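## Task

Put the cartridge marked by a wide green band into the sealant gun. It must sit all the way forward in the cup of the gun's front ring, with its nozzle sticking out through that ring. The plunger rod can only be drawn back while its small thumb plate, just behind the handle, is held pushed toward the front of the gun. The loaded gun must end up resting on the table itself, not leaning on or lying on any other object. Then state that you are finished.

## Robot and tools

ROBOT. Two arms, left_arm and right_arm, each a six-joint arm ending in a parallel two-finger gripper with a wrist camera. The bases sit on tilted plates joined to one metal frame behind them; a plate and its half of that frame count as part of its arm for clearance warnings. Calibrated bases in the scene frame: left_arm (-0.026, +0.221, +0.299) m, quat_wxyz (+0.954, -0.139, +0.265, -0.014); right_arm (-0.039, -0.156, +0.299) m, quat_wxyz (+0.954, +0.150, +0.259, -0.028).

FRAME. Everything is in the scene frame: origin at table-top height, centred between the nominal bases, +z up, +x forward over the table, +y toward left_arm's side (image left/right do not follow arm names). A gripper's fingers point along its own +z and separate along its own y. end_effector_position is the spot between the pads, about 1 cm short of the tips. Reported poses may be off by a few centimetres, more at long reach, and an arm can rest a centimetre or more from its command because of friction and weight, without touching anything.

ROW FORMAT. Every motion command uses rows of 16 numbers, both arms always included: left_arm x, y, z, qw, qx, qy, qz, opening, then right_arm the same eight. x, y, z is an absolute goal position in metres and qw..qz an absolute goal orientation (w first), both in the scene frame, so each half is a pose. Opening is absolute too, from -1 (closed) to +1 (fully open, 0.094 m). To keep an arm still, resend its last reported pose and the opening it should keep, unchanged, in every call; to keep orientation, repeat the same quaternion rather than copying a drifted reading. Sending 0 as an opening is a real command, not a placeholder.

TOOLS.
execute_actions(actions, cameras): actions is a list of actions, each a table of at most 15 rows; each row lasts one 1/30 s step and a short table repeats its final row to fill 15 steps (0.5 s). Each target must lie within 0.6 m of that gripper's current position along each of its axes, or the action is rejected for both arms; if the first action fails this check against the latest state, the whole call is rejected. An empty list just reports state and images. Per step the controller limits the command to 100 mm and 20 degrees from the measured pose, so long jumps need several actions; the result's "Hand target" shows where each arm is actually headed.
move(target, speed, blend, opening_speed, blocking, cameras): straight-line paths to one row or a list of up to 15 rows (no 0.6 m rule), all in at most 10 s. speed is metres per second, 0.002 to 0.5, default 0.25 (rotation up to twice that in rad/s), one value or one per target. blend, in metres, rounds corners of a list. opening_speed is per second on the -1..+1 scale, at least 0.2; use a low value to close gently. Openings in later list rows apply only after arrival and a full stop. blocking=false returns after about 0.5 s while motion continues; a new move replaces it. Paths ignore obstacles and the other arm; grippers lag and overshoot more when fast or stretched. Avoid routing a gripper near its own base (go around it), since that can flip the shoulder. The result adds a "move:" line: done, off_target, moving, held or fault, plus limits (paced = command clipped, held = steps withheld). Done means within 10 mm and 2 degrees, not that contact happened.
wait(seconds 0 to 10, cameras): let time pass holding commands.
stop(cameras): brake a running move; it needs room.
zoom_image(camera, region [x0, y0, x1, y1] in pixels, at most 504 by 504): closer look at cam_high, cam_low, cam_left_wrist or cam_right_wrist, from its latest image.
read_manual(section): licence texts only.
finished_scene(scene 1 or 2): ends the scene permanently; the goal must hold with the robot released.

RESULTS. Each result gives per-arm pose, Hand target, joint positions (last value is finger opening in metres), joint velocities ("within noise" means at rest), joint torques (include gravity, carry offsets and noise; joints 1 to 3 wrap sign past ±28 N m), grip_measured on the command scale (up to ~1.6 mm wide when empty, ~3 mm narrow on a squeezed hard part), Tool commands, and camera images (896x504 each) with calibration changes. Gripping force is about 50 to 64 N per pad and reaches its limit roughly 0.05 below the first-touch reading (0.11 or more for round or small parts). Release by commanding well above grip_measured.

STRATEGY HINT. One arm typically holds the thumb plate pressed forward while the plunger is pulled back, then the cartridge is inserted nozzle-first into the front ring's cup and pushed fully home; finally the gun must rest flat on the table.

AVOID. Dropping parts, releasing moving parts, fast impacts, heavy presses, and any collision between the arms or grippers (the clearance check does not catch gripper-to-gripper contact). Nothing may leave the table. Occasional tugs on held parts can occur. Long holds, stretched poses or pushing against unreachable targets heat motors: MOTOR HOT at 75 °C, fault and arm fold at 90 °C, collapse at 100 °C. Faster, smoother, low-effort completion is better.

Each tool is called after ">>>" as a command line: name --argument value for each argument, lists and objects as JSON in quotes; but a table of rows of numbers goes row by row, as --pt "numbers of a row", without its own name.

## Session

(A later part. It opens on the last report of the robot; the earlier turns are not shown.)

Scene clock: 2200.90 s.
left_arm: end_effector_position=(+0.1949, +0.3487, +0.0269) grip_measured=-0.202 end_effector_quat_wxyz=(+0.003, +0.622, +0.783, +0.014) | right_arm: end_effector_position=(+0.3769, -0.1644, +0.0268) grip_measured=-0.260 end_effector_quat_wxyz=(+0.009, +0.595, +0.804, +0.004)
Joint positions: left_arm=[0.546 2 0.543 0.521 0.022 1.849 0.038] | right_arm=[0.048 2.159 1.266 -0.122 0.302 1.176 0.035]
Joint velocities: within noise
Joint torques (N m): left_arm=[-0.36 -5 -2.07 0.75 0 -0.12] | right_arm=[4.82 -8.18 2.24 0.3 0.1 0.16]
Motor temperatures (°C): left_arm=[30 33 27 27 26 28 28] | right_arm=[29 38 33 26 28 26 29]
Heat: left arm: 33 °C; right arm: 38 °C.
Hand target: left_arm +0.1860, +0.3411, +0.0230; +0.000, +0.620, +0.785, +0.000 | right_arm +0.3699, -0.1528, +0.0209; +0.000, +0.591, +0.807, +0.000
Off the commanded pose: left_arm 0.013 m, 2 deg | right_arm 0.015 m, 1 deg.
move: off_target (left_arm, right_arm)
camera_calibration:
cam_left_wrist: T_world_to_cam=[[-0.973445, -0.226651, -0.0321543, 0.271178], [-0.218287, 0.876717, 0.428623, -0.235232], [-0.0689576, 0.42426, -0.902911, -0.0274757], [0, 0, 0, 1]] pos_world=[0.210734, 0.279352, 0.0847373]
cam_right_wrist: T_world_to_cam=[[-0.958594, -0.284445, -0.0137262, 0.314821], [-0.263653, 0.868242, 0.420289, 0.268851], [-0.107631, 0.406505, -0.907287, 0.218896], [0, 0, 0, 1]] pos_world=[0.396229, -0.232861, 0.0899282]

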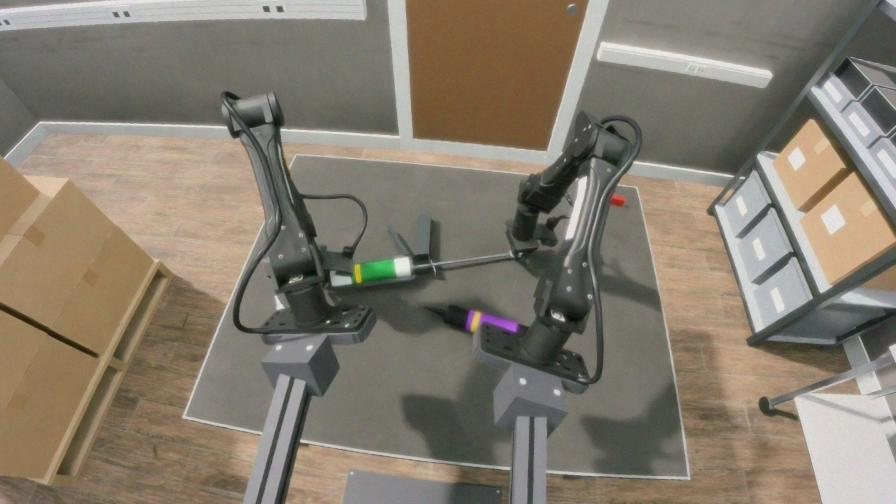

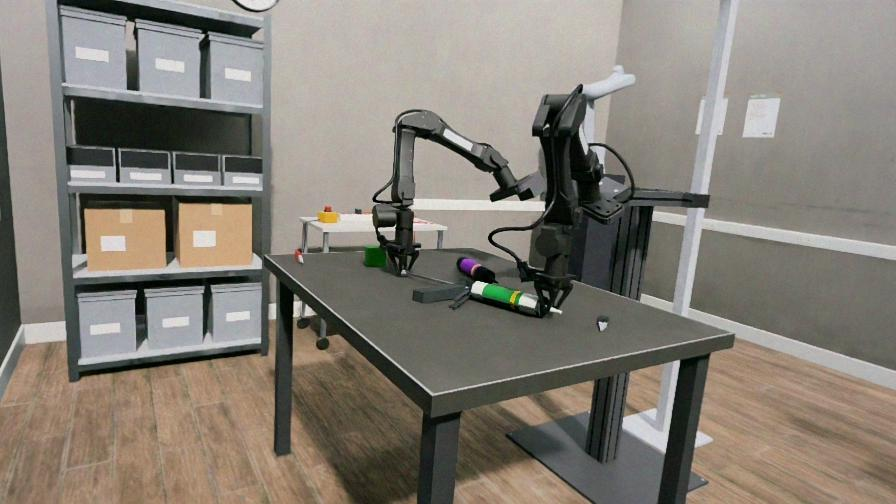

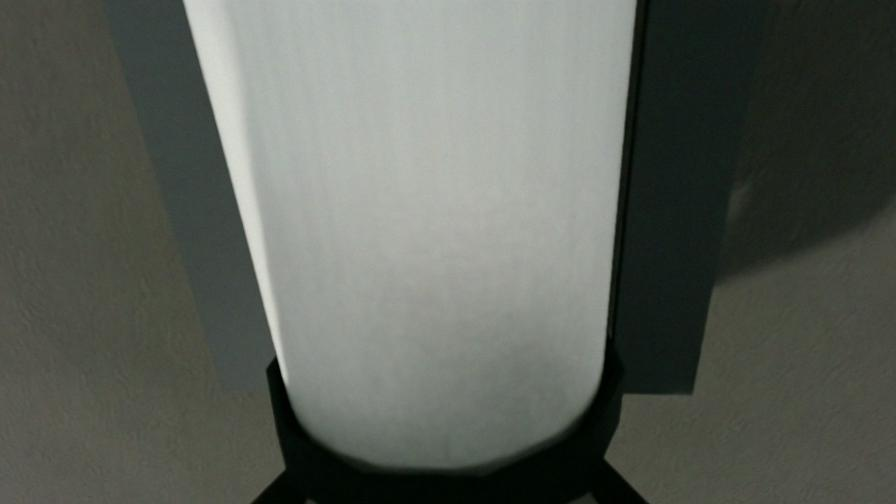

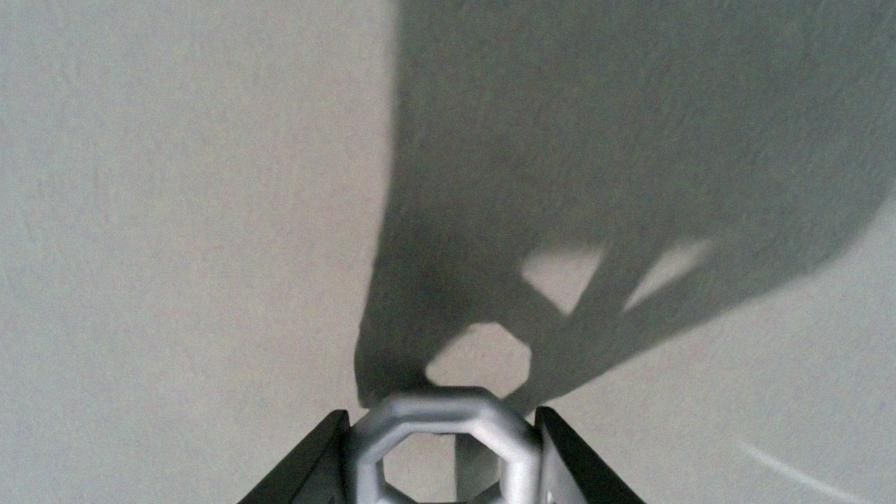

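>>> move --target '[0.186, 0.339, 0.0225, 0,0.6198,0.7848,0, -0.2, 0.3665,-0.1405,0.0205, 0,0.591,0.807,0, -0.7]' --speed 0.04

>>> zoom_image --camera "cam_low" --region '[460, 250, 600, 330]'

>>> zoom_image --camera "cam_high" --region '[380, 220, 550, 310]'

Scene clock: 2209.20 s.
left_arm: end_effector_position=(+0.1969, +0.3516, +0.0270) grip_measured=-0.202 end_effector_quat_wxyz=(-0.002, +0.621, +0.784, +0.023) | right_arm: end_effector_position=(+0.3784, -0.1585, +0.0269) grip_measured=-0.260 end_effector_quat_wxyz=(+0.017, +0.596, +0.803, +0.000)
Joint positions: left_arm=[0.541 2 0.543 0.534 0.004 1.842 0.038] | right_arm=[0.069 2.167 1.266 -0.11 0.329 1.193 0.035]
Joint velocities: within noise
Joint torques (N m): left_arm=[-0.55 -4.97 -2.3 0.61 0.12 -0.12] | right_arm=[5.56 -8.25 1.16 0.29 -0.03 0.23]
Motor temperatures (°C): left_arm=[30 33 27 27 26 28 28] | right_arm=[29 38 33 26 28 26 29]
Heat: left arm: 33 °C; right arm: 38 °C.
Hand target: left_arm +0.1861, +0.3392, +0.0232; +0.000, +0.620, +0.785, +0.000 | right_arm +0.3662, -0.1411, +0.0210; +0.000, +0.591, +0.807, +0.000
Off the commanded pose: left_arm 0.017 m, 3 deg | right_arm 0.023 m, 2 deg.
move: off_target (left_arm, right_arm)
camera_calibration:
cam_left_wrist: T_world_to_cam=[[-0.972453, -0.22961, -0.0401893, 0.274833], [-0.223197, 0.867471, 0.444609, -0.233547], [-0.0672235, 0.441332, -0.894823, -0.0350097], [0, 0, 0, 1]] pos_world=[0.212782, 0.28115, 0.0835548]
cam_right_wrist: T_world_to_cam=[[-0.958883, -0.28331, -0.0166864, 0.318298], [-0.265703, 0.875522, 0.403562, 0.26644], [-0.0997239, 0.391402, -0.9148, 0.211557], [0, 0, 0, 1]] pos_world=[0.397102, -0.225901, 0.0913188]

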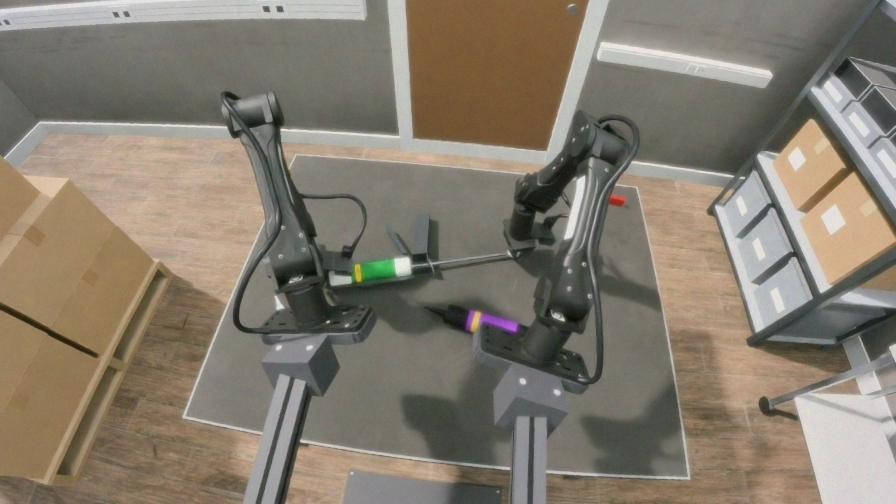

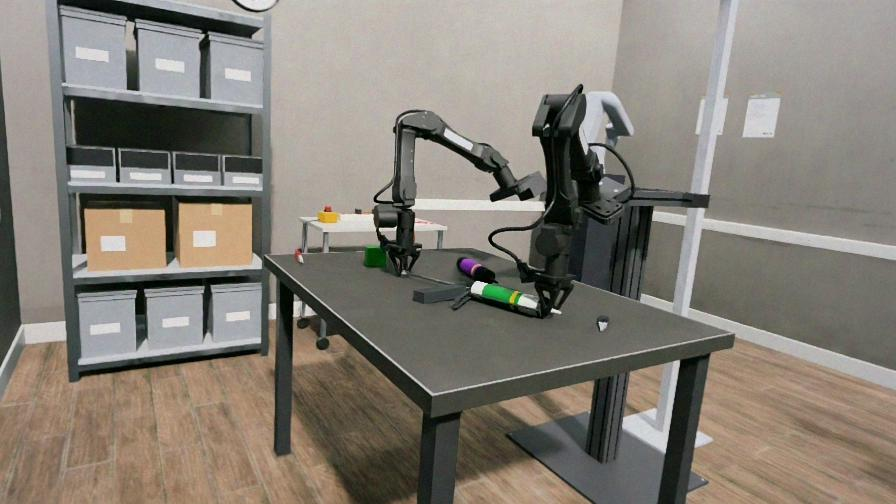

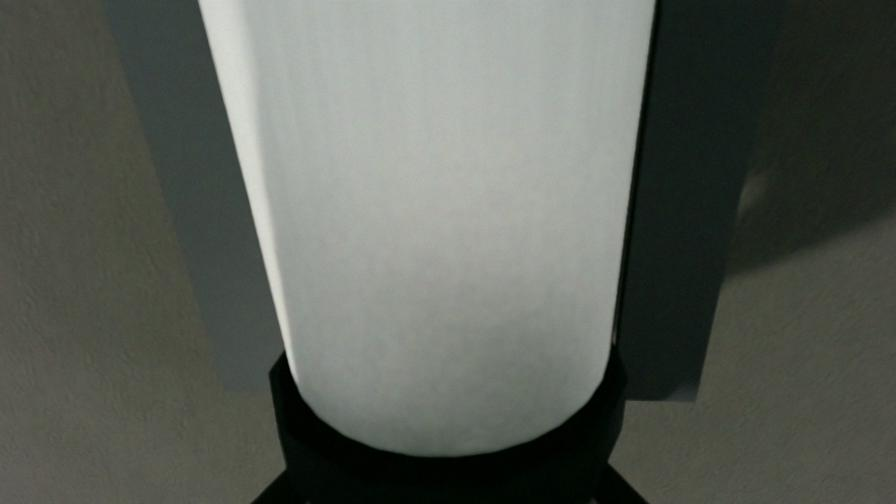

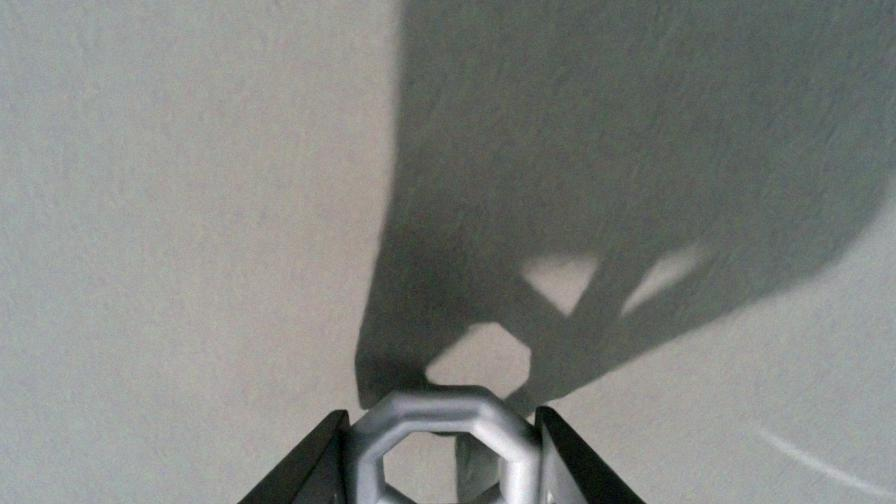

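Scaled by 3.600.

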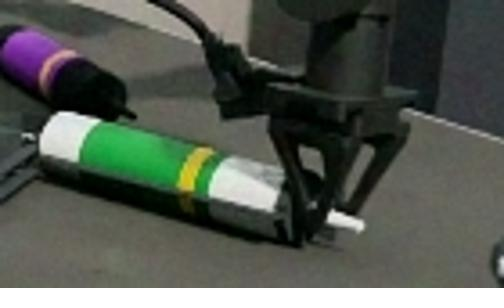

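Scaled by 2.965.

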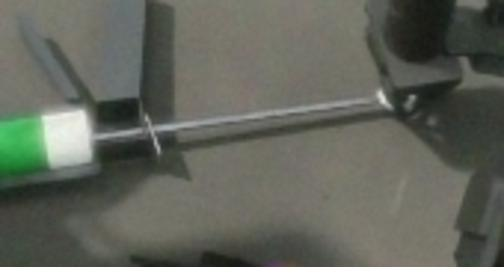

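>>> move --pt "0.184 0.353 0.0225 0 0.6198 0.7848 0 -0.1 0.3760 -0.1600 0.0205 0 0.591 0.807 0 -0.7" --pt "0.184 0.353 0.10 0 0.6198 0.7848 0 0.3 0.3760 -0.1600 0.0205 0 0.591 0.807 0 -0.7" --pt "0.232 0.2135 0.09 0 0.6198 0.7848 0 0.3 0.3760 -0.1600 0.0205 0 0.591 0.807 0 -0.7" --speed '[0.06,0.15,0.2]'

>>> zoom_image --camera "cam_high" --region '[300, 220, 550, 310]'

>>> zoom_image --camera "cam_low" --region '[460, 250, 580, 330]'

Scene clock: 2237.37 s.
left_arm: end_effector_position=(+0.2415, +0.2169, +0.0943) grip_measured=+0.298 end_effector_quat_wxyz=(+0.014, +0.617, +0.786, +0.013) | right_arm: end_effector_position=(+0.3794, -0.1592, +0.0268) grip_measured=-0.260 end_effector_quat_wxyz=(+0.007, +0.593, +0.805, +0.006)
Joint positions: left_arm=[-0.043 1.726 0.496 0.236 -0.3 1.352 0.061] | right_arm=[0.059 2.167 1.28 -0.132 0.303 1.18 0.035]
Joint velocities: within noise
Joint torques (N m): left_arm=[-2.67 -4.36 0.95 0.41 -0.01 -0.17] | right_arm=[2.82 -8.69 3.56 0.17 -0.01 -0.03]
Motor temperatures (°C): left_arm=[29 33 27 27 26 28 28] | right_arm=[30 35 33 26 28 26 29]
Heat: left arm: 33 °C; right arm: 35 °C.
Hand target: left_arm +0.2320, +0.2137, +0.0904; +0.000, +0.620, +0.785, +0.000 | right_arm +0.3758, -0.1600, +0.0206; +0.000, +0.591, +0.807, +0.000
Off the commanded pose: left_arm 0.011 m, 2 deg | right_arm 0.007 m, 1 deg.
move: off_target (left_arm)
camera_calibration:
cam_left_wrist: T_world_to_cam=[[-0.970107, -0.238483, -0.0449322, 0.291763], [-0.235539, 0.880699, 0.410962, -0.133432], [-0.0584359, 0.409261, -0.910544, 0.0939003], [0, 0, 0, 1]] pos_world=[0.2571, 0.148665, 0.153446]
cam_right_wrist: T_world_to_cam=[[-0.956964, -0.289835, -0.0146481, 0.317194], [-0.268388, 0.86469, 0.424593, 0.266085], [-0.110396, 0.410252, -0.905266, 0.218693], [0, 0, 0, 1]] pos_world=[0.3991, -0.227867, 0.0896434]

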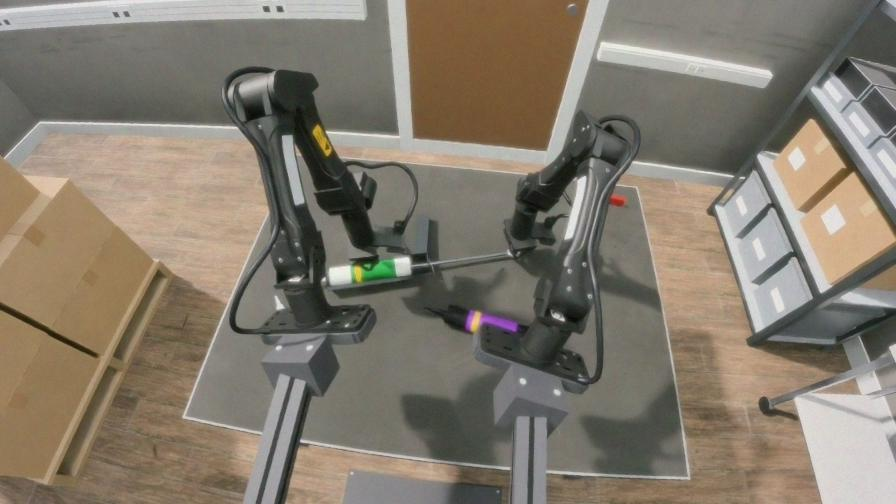

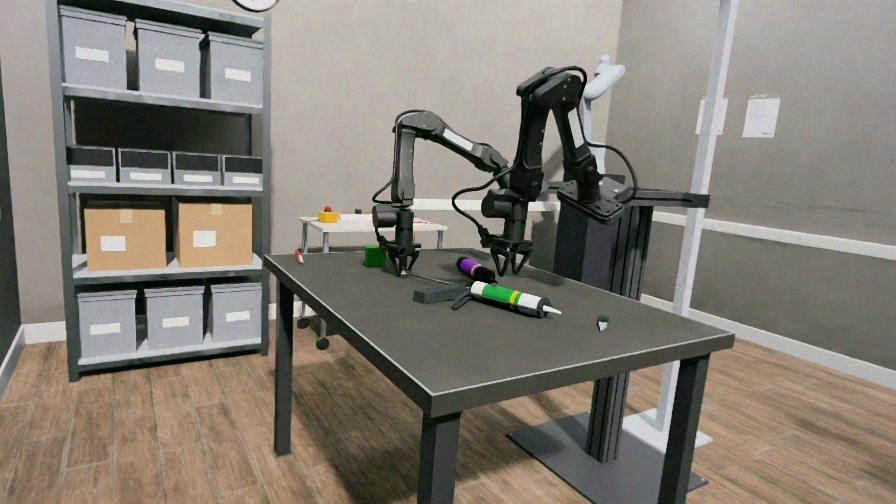

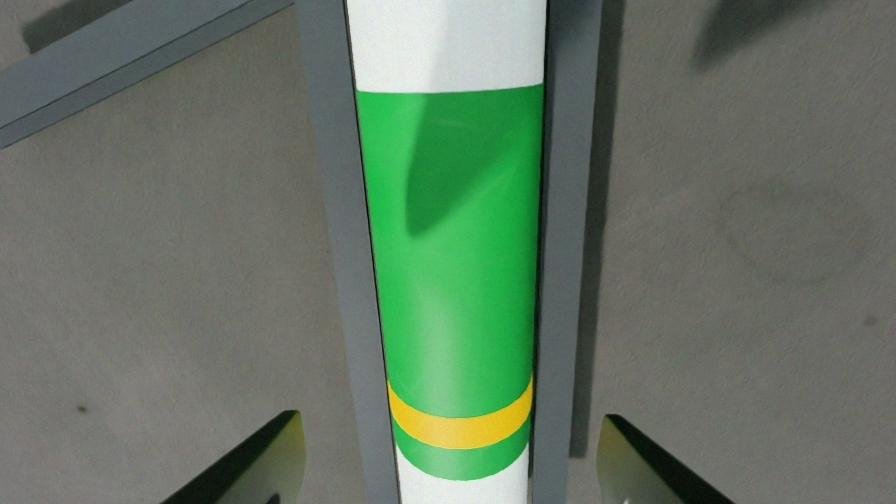

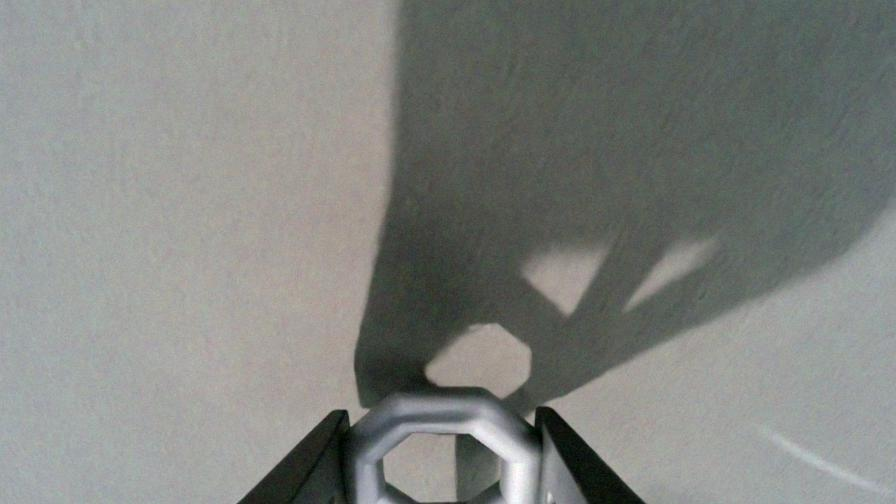

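Scaled by 2.016.

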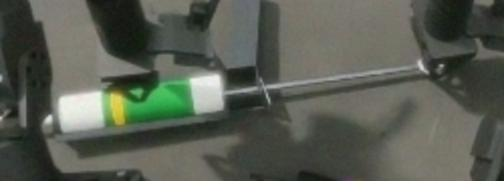

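Scaled by 4.200.

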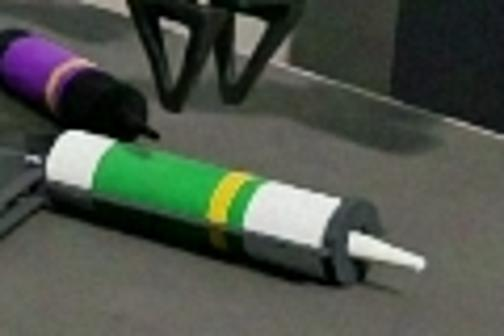

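>>> move --pt "0.2290 0.2135 0.06 0 0.6198 0.7848 0 0.3 0.3760 -0.1600 0.0205 0 0.591 0.807 0 -0.7" --speed 0.15 --cameras '["cam_left_wrist","cam_low"]'

Scene clock: 2246.50 s.
left_arm: end_effector_position=(+0.2334, +0.2156, +0.0646) grip_measured=+0.298 end_effector_quat_wxyz=(+0.002, +0.616, +0.788, +0.008) | right_arm: end_effector_position=(+0.3794, -0.1592, +0.0268) grip_measured=-0.260 end_effector_quat_wxyz=(+0.007, +0.593, +0.805, +0.006)
Joint positions: left_arm=[-0.018 1.887 0.529 0.344 -0.294 1.362 0.061] | right_arm=[0.059 2.167 1.28 -0.132 0.303 1.18 0.035]
Joint velocities: within noise
Joint torques (N m): left_arm=[-1.85 -4.82 -0.28 0.69 0.1 0.07] | right_arm=[2.77 -8.65 3.55 0.19 -0.02 -0.04]
Motor temperatures (°C): left_arm=[30 32 27 27 26 28 28] | right_arm=[29 35 33 26 28 26 30]
Heat: left arm: 32 °C; right arm: 35 °C.
Hand target: left_arm +0.2290, +0.2135, +0.0603; +0.000, +0.620, +0.785, +0.000 | right_arm +0.3758, -0.1600, +0.0206; +0.000, +0.591, +0.807, +0.000
Off the commanded pose: left_arm 0.007 m, 1 deg | right_arm 0.007 m, 1 deg.
move: done
camera_calibration:
cam_left_wrist: T_world_to_cam=[[-0.969841, -0.242815, -0.0212118, 0.281612], [-0.228786, 0.87687, 0.422795, -0.123493], [-0.084061, 0.414897, -0.905977, 0.0714467], [0, 0, 0, 1]] pos_world=[0.250871, 0.147024, 0.122915]
Images, in order (width x height): cam_low 896x504, cam_left_wrist 896x504.

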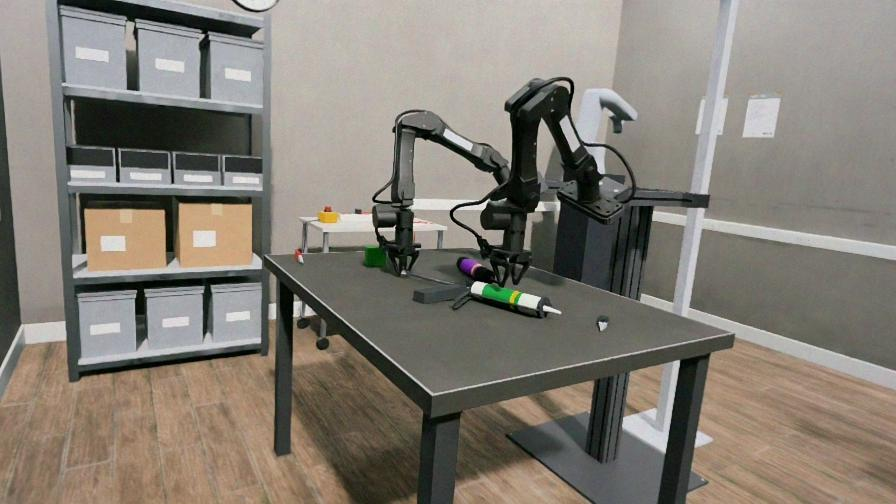

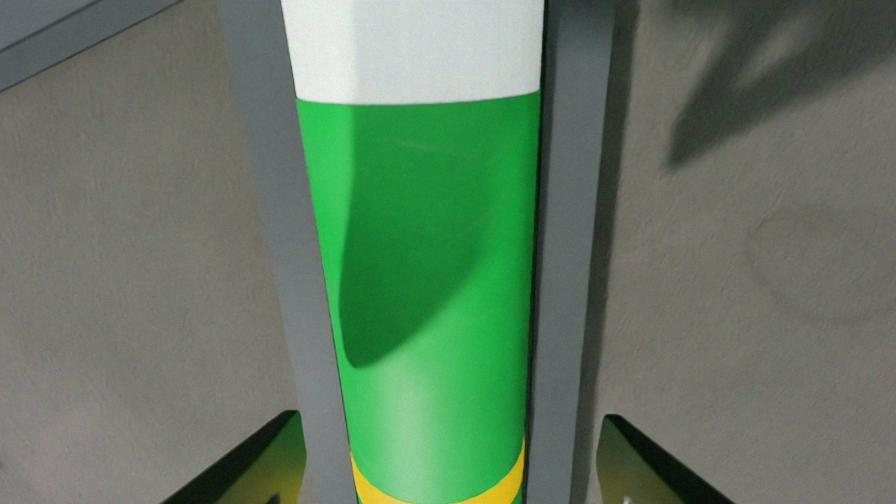

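>>> move --pt "0.2312 0.2135 0.0290 0 0.6198 0.7848 0 0.3 0.3760 -0.1600 0.0205 0 0.591 0.807 0 -0.7" --pt "0.2312 0.2135 0.0290 0 0.6198 0.7848 0 -0.15 0.3760 -0.1600 0.0205 0 0.591 0.807 0 -0.7" --speed 0.1 --opening_speed 0.6 --cameras '["cam_left_wrist","cam_low","cam_high"]'

Scene clock: 2254.90 s.
left_arm: end_effector_position=(+0.2367, +0.2162, +0.0346) grip_measured=-0.002 end_effector_quat_wxyz=(+0.002, +0.615, +0.788, +0.009) | right_arm: end_effector_position=(+0.3794, -0.1592, +0.0268) grip_measured=-0.260 end_effector_quat_wxyz=(+0.007, +0.593, +0.805, +0.006)
Joint positions: left_arm=[0.014 2.036 0.594 0.44 -0.279 1.391 0.047] | right_arm=[0.059 2.167 1.28 -0.132 0.303 1.18 0.035]
Joint velocities: within noise
Joint torques (N m): left_arm=[-1.96 -5.03 -0.69 0.72 0.07 0.11] | right_arm=[2.77 -8.75 3.58 0.17 -0.04 -0.05]
Motor temperatures (°C): left_arm=[30 32 27 27 26 28 28] | right_arm=[29 35 33 26 28 26 30]
Heat: left arm: 32 °C; right arm: 35 °C.
Hand target: left_arm +0.2312, +0.2136, +0.0293; +0.000, +0.620, +0.785, +0.000 | right_arm +0.3758, -0.1600, +0.0206; +0.000, +0.591, +0.807, +0.000
Off the commanded pose: left_arm 0.008 m, 1 deg | right_arm 0.007 m, 1 deg.
move: done
camera_calibration:
cam_left_wrist: T_world_to_cam=[[-0.969685, -0.243167, -0.0241065, 0.284416], [-0.2302, 0.87595, 0.423934, -0.110007], [-0.0819705, 0.416632, -0.905372, 0.0433424], [0, 0, 0, 1]] pos_world=[0.254023, 0.147463, 0.092733]
Images, in order (width x height): cam_high 896x504, cam_low 896x504, cam_left_wrist 896x504.

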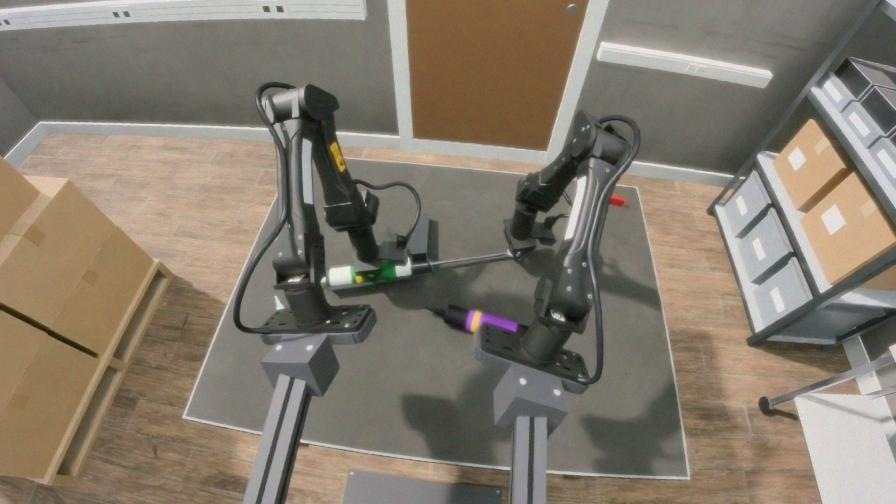

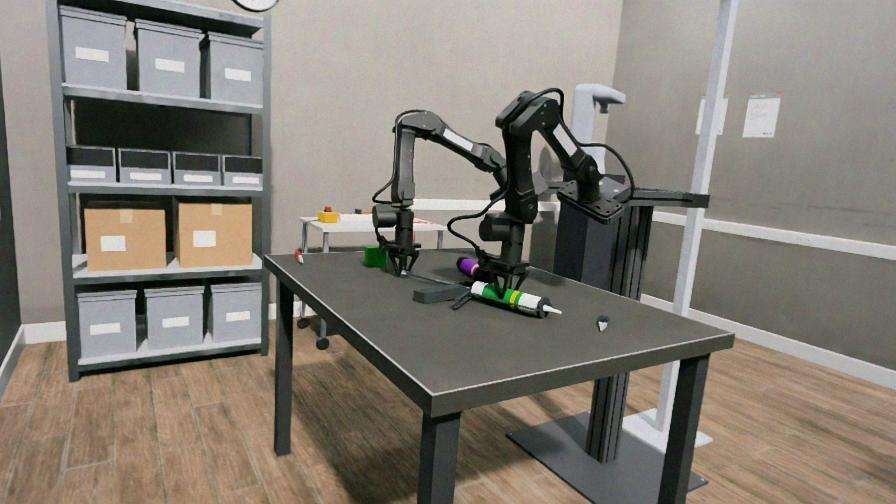

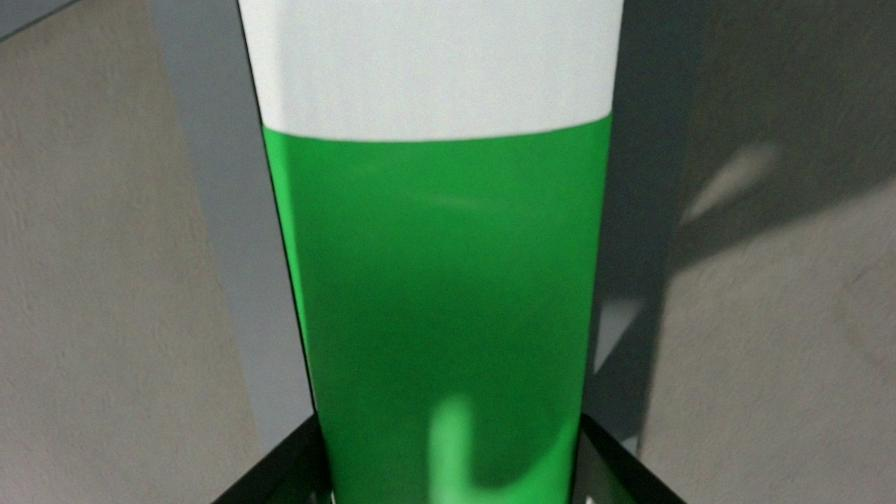

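>>> move --pt "0.2312 0.2135 0.0290 0 0.6198 0.7848 0 0.15 0.3760 -0.1600 0.0205 0 0.591 0.807 0 -0.7" --pt "0.2312 0.2135 0.0250 0 0.6198 0.7848 0 0.15 0.3760 -0.1600 0.0205 0 0.591 0.807 0 -0.7" --pt "0.2312 0.2135 0.0250 0 0.6198 0.7848 0 -0.15 0.3760 -0.1600 0.0205 0 0.591 0.807 0 -0.7" --speed 0.1 --opening_speed 0.8 --cameras '["cam_left_wrist"]'

>>> move --target '[0.2272, 0.2255, 0.0260, 0,0.6198,0.7848,0, -0.15, 0.3760,-0.1600,0.0205, 0,0.591,0.807,0, -0.7]' --speed 0.04

>>> zoom_image --camera "cam_low" --region '[460, 250, 580, 330]'

>>> zoom_image --camera "cam_high" --region '[300, 220, 550, 310]'

Scene clock: 2266.57 s.
left_arm: end_effector_position=(+0.2380, +0.2161, +0.0341) grip_measured=-0.002 end_effector_quat_wxyz=(+0.004, +0.617, +0.787, +0.011) | right_arm: end_effector_position=(+0.3794, -0.1592, +0.0268) grip_measured=-0.260 end_effector_quat_wxyz=(+0.007, +0.592, +0.806, +0.006)
Joint positions: left_arm=[0.014 2.039 0.595 0.446 -0.279 1.396 0.047] | right_arm=[0.059 2.167 1.28 -0.132 0.303 1.18 0.035]
Joint velocities: within noise
Joint torques (N m): left_arm=[-1.63 -3.7 -0.12 0.77 0.1 0.09] | right_arm=[2.73 -8.69 3.54 0.18 -0.01 -0.03]
Motor temperatures (°C): left_arm=[30 32 27 27 26 28 28] | right_arm=[29 34 33 26 28 26 30]
Heat: left arm: 32 °C; right arm: 34 °C.
Hand target: left_arm +0.2309, +0.2137, +0.0257; +0.000, +0.620, +0.785, +0.000 | right_arm +0.3758, -0.1601, +0.0206; +0.000, +0.591, +0.807, +0.000
Off the commanded pose: left_arm 0.012 m, 1 deg | right_arm 0.007 m, 1 deg.
move: off_target (left_arm); target 3's new opening was sent with left_arm's hand 0.012 m and 1 deg from that target
camera_calibration:
cam_left_wrist: T_world_to_cam=[[-0.97044, -0.239621, -0.0287697, 0.285259], [-0.229002, 0.876629, 0.423179, -0.109883], [-0.0761821, 0.417258, -0.905589, 0.0415628], [0, 0, 0, 1]] pos_world=[0.254829, 0.147338, 0.092346]
Images, in order (width x height): cam_left_wrist 896x504.

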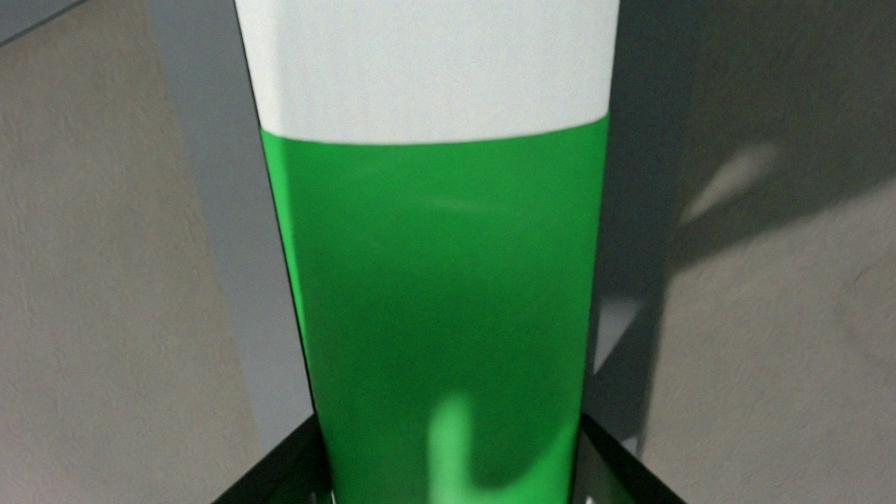

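Scene clock: 2267.43 s.
left_arm: end_effector_position=(+0.2374, +0.2170, +0.0337) grip_measured=-0.002 end_effector_quat_wxyz=(+0.019, +0.617, +0.786, +0.000) | right_arm: end_effector_position=(+0.3794, -0.1592, +0.0268) grip_measured=-0.260 end_effector_quat_wxyz=(+0.007, +0.592, +0.806, +0.006)
Joint positions: left_arm=[0.041 2.035 0.582 0.469 -0.228 1.422 0.047] | right_arm=[0.059 2.167 1.28 -0.132 0.303 1.179 0.035]
Joint velocities: within noise
Joint torques (N m): left_arm=[-0.1 -4.68 -0.79 0.67 -0.15 0.17] | right_arm=[2.8 -8.69 3.48 0.18 -0.03 -0.03]
Motor temperatures (°C): left_arm=[30 32 27 27 26 28 28] | right_arm=[29 34 33 26 28 26 30]
Heat: left arm: 32 °C; right arm: 34 °C.
Hand target: left_arm +0.2270, +0.2253, +0.0267; +0.000, +0.620, +0.785, +0.000 | right_arm +0.3758, -0.1601, +0.0206; +0.000, +0.591, +0.807, +0.000
Off the commanded pose: left_arm 0.015 m, 2 deg | right_arm 0.007 m, 1 deg.
move: off_target (left_arm)
camera_calibration:
cam_left_wrist: T_world_to_cam=[[-0.970607, -0.238692, -0.0307849, 0.284804], [-0.23159, 0.89152, 0.389304, -0.112069], [-0.0654784, 0.384991, -0.920595, 0.0457807], [0, 0, 0, 1]] pos_world=[0.253477, 0.150267, 0.0945421]
cam_right_wrist: T_world_to_cam=[[-0.956632, -0.290931, -0.0146433, 0.316893], [-0.269377, 0.864391, 0.424575, 0.266414], [-0.110864, 0.410107, -0.905274, 0.218848], [0, 0, 0, 1]] pos_world=[0.399178, -0.227843, 0.0896448]

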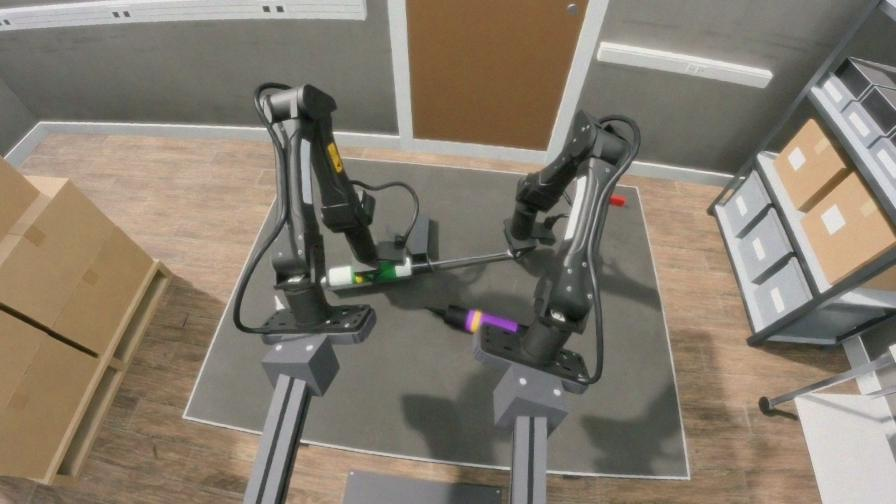

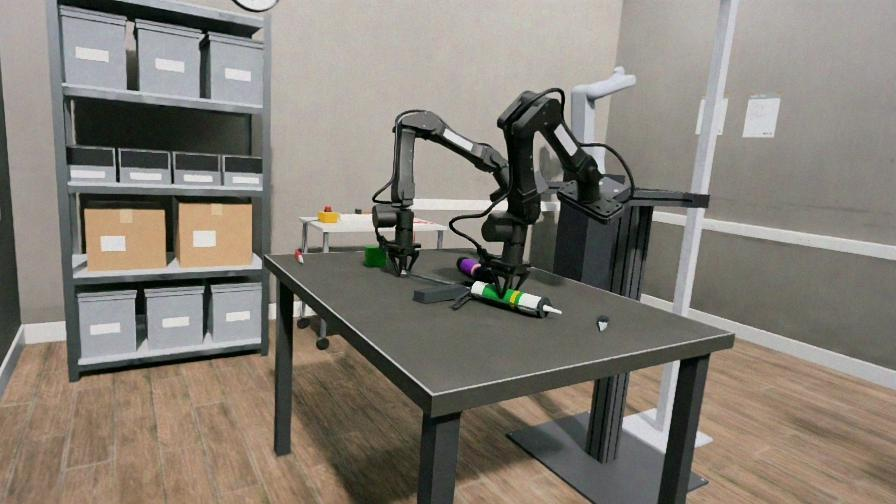

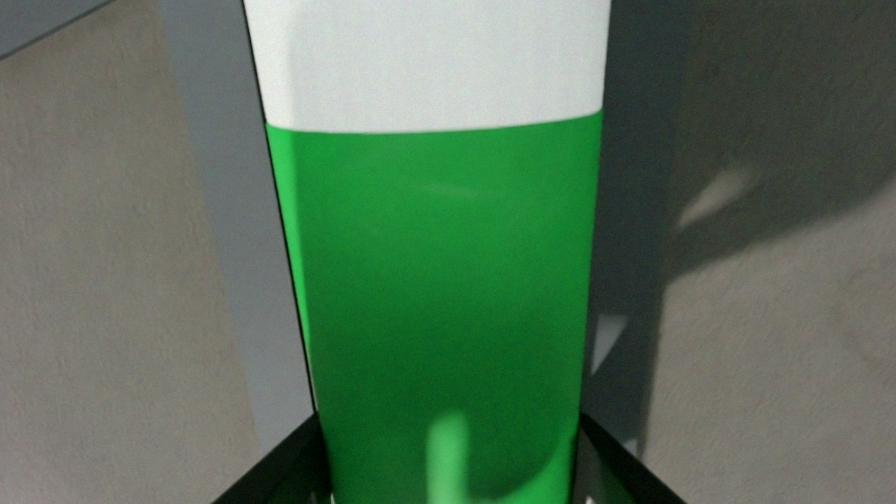

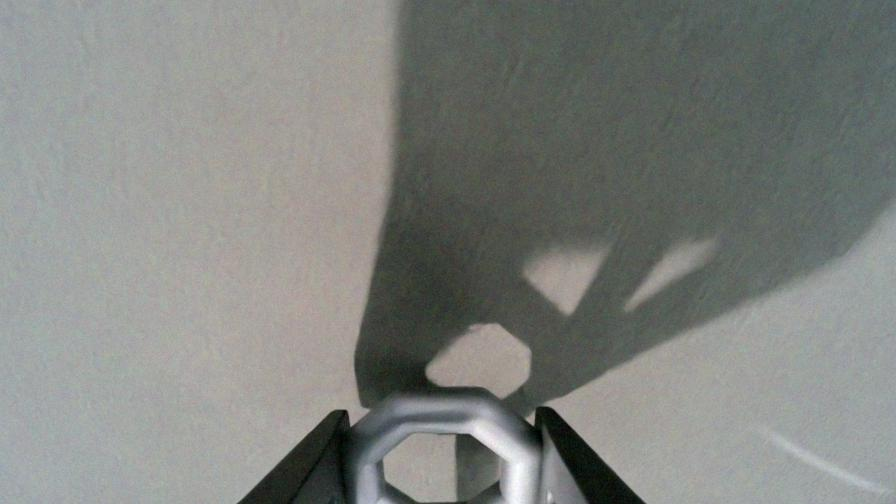

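Scaled by 4.200.

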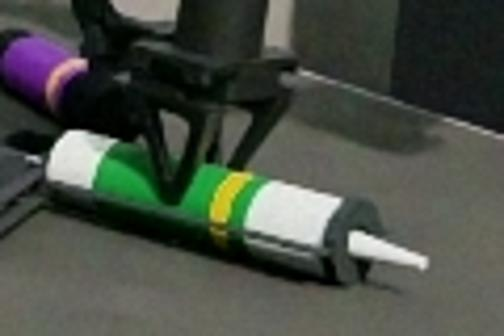

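Scaled by 2.016.

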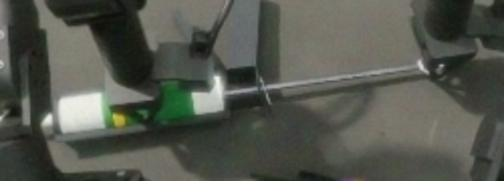

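>>> move --target '[0.2252, 0.2375, 0.0280, 0,0.6198,0.7848,0, -0.15, 0.3760,-0.1600,0.0205, 0,0.591,0.807,0, -0.7]' --speed 0.04

>>> zoom_image --camera "cam_low" --region '[460, 250, 580, 330]'

>>> zoom_image --camera "cam_high" --region '[300, 220, 550, 310]'

Scene clock: 2274.30 s.
left_arm: end_effector_position=(+0.2352, +0.2183, +0.0339) grip_measured=-0.003 end_effector_quat_wxyz=(+0.035, +0.617, +0.786, -0.019) | right_arm: end_effector_position=(+0.3794, -0.1592, +0.0268) grip_measured=-0.260 end_effector_quat_wxyz=(+0.007, +0.592, +0.806, +0.006)
Joint positions: left_arm=[0.08 2.025 0.571 0.471 -0.156 1.453 0.047] | right_arm=[0.059 2.167 1.28 -0.132 0.303 1.179 0.035]
Joint velocities: within noise
Joint torques (N m): left_arm=[0.39 -5.7 -1.4 0.59 -0.51 0.26] | right_arm=[2.67 -8.72 3.55 0.19 -0.01 -0.03]
Motor temperatures (°C): left_arm=[29 32 27 27 26 28 29] | right_arm=[29 34 33 26 28 26 30]
Heat: left arm: 32 °C; right arm: 34 °C.
Hand target: left_arm +0.2249, +0.2368, +0.0290; +0.000, +0.620, +0.785, -0.001 | right_arm +0.3758, -0.1601, +0.0206; +0.000, +0.591, +0.807, +0.000
Off the commanded pose: left_arm 0.022 m, 5 deg | right_arm 0.007 m, 1 deg.
move: off_target (left_arm)
camera_calibration:
cam_left_wrist: T_world_to_cam=[[-0.970528, -0.240175, -0.0197964, 0.282904], [-0.232176, 0.90986, 0.343873, -0.11615], [-0.0645779, 0.338335, -0.938807, 0.0559003], [0, 0, 0, 1]] pos_world=[0.251208, 0.154714, 0.098021]
cam_right_wrist: T_world_to_cam=[[-0.956632, -0.290931, -0.0146433, 0.316893], [-0.269377, 0.864391, 0.424575, 0.266414], [-0.110864, 0.410107, -0.905274, 0.218848], [0, 0, 0, 1]] pos_world=[0.399178, -0.227843, 0.0896448]

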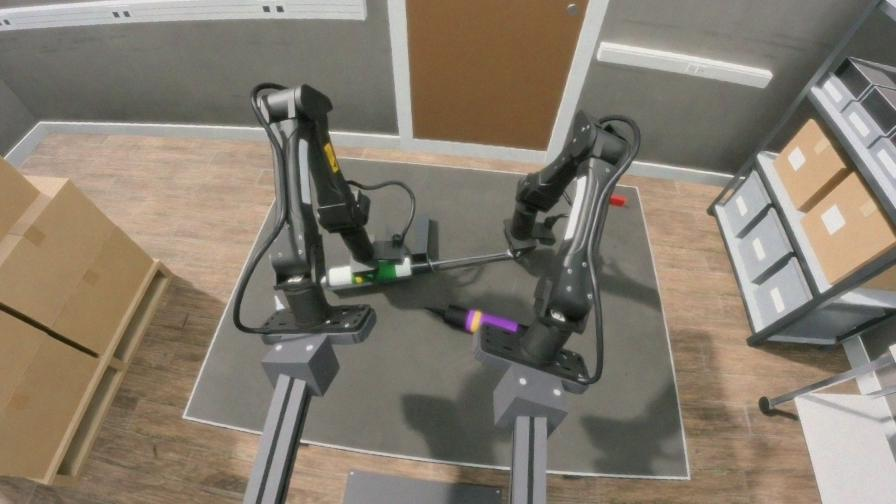

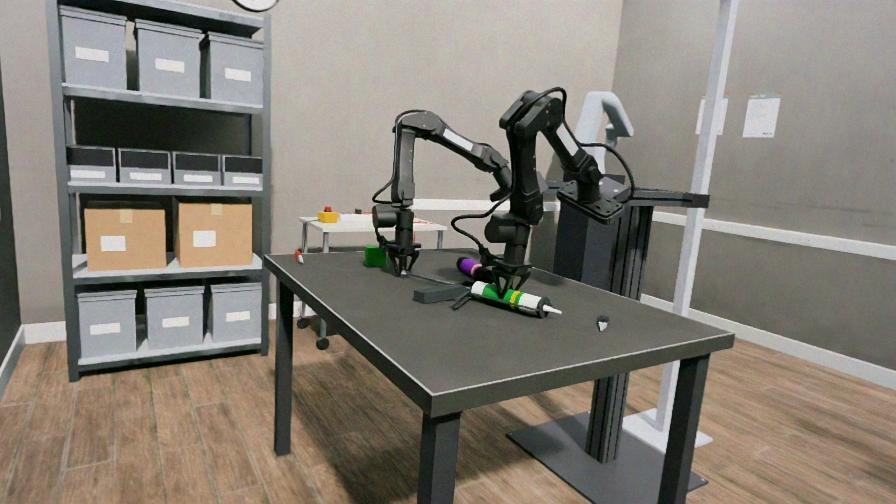

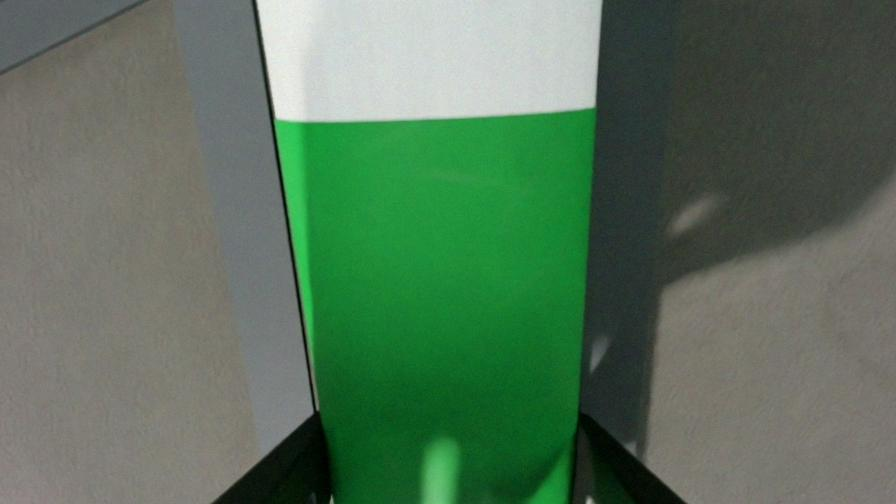

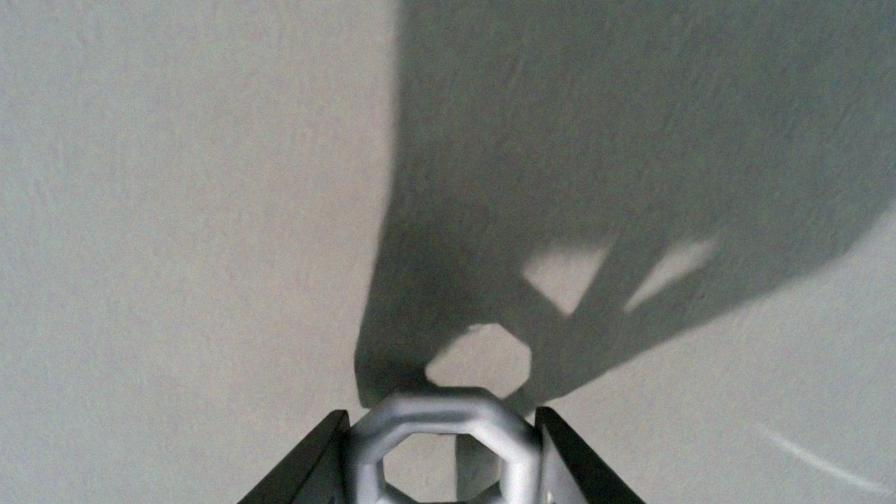

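Scaled by 4.200.

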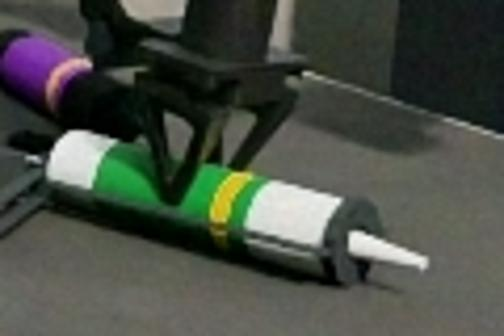

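Scaled by 2.016.

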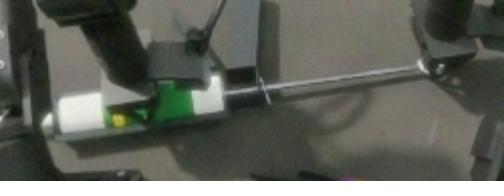

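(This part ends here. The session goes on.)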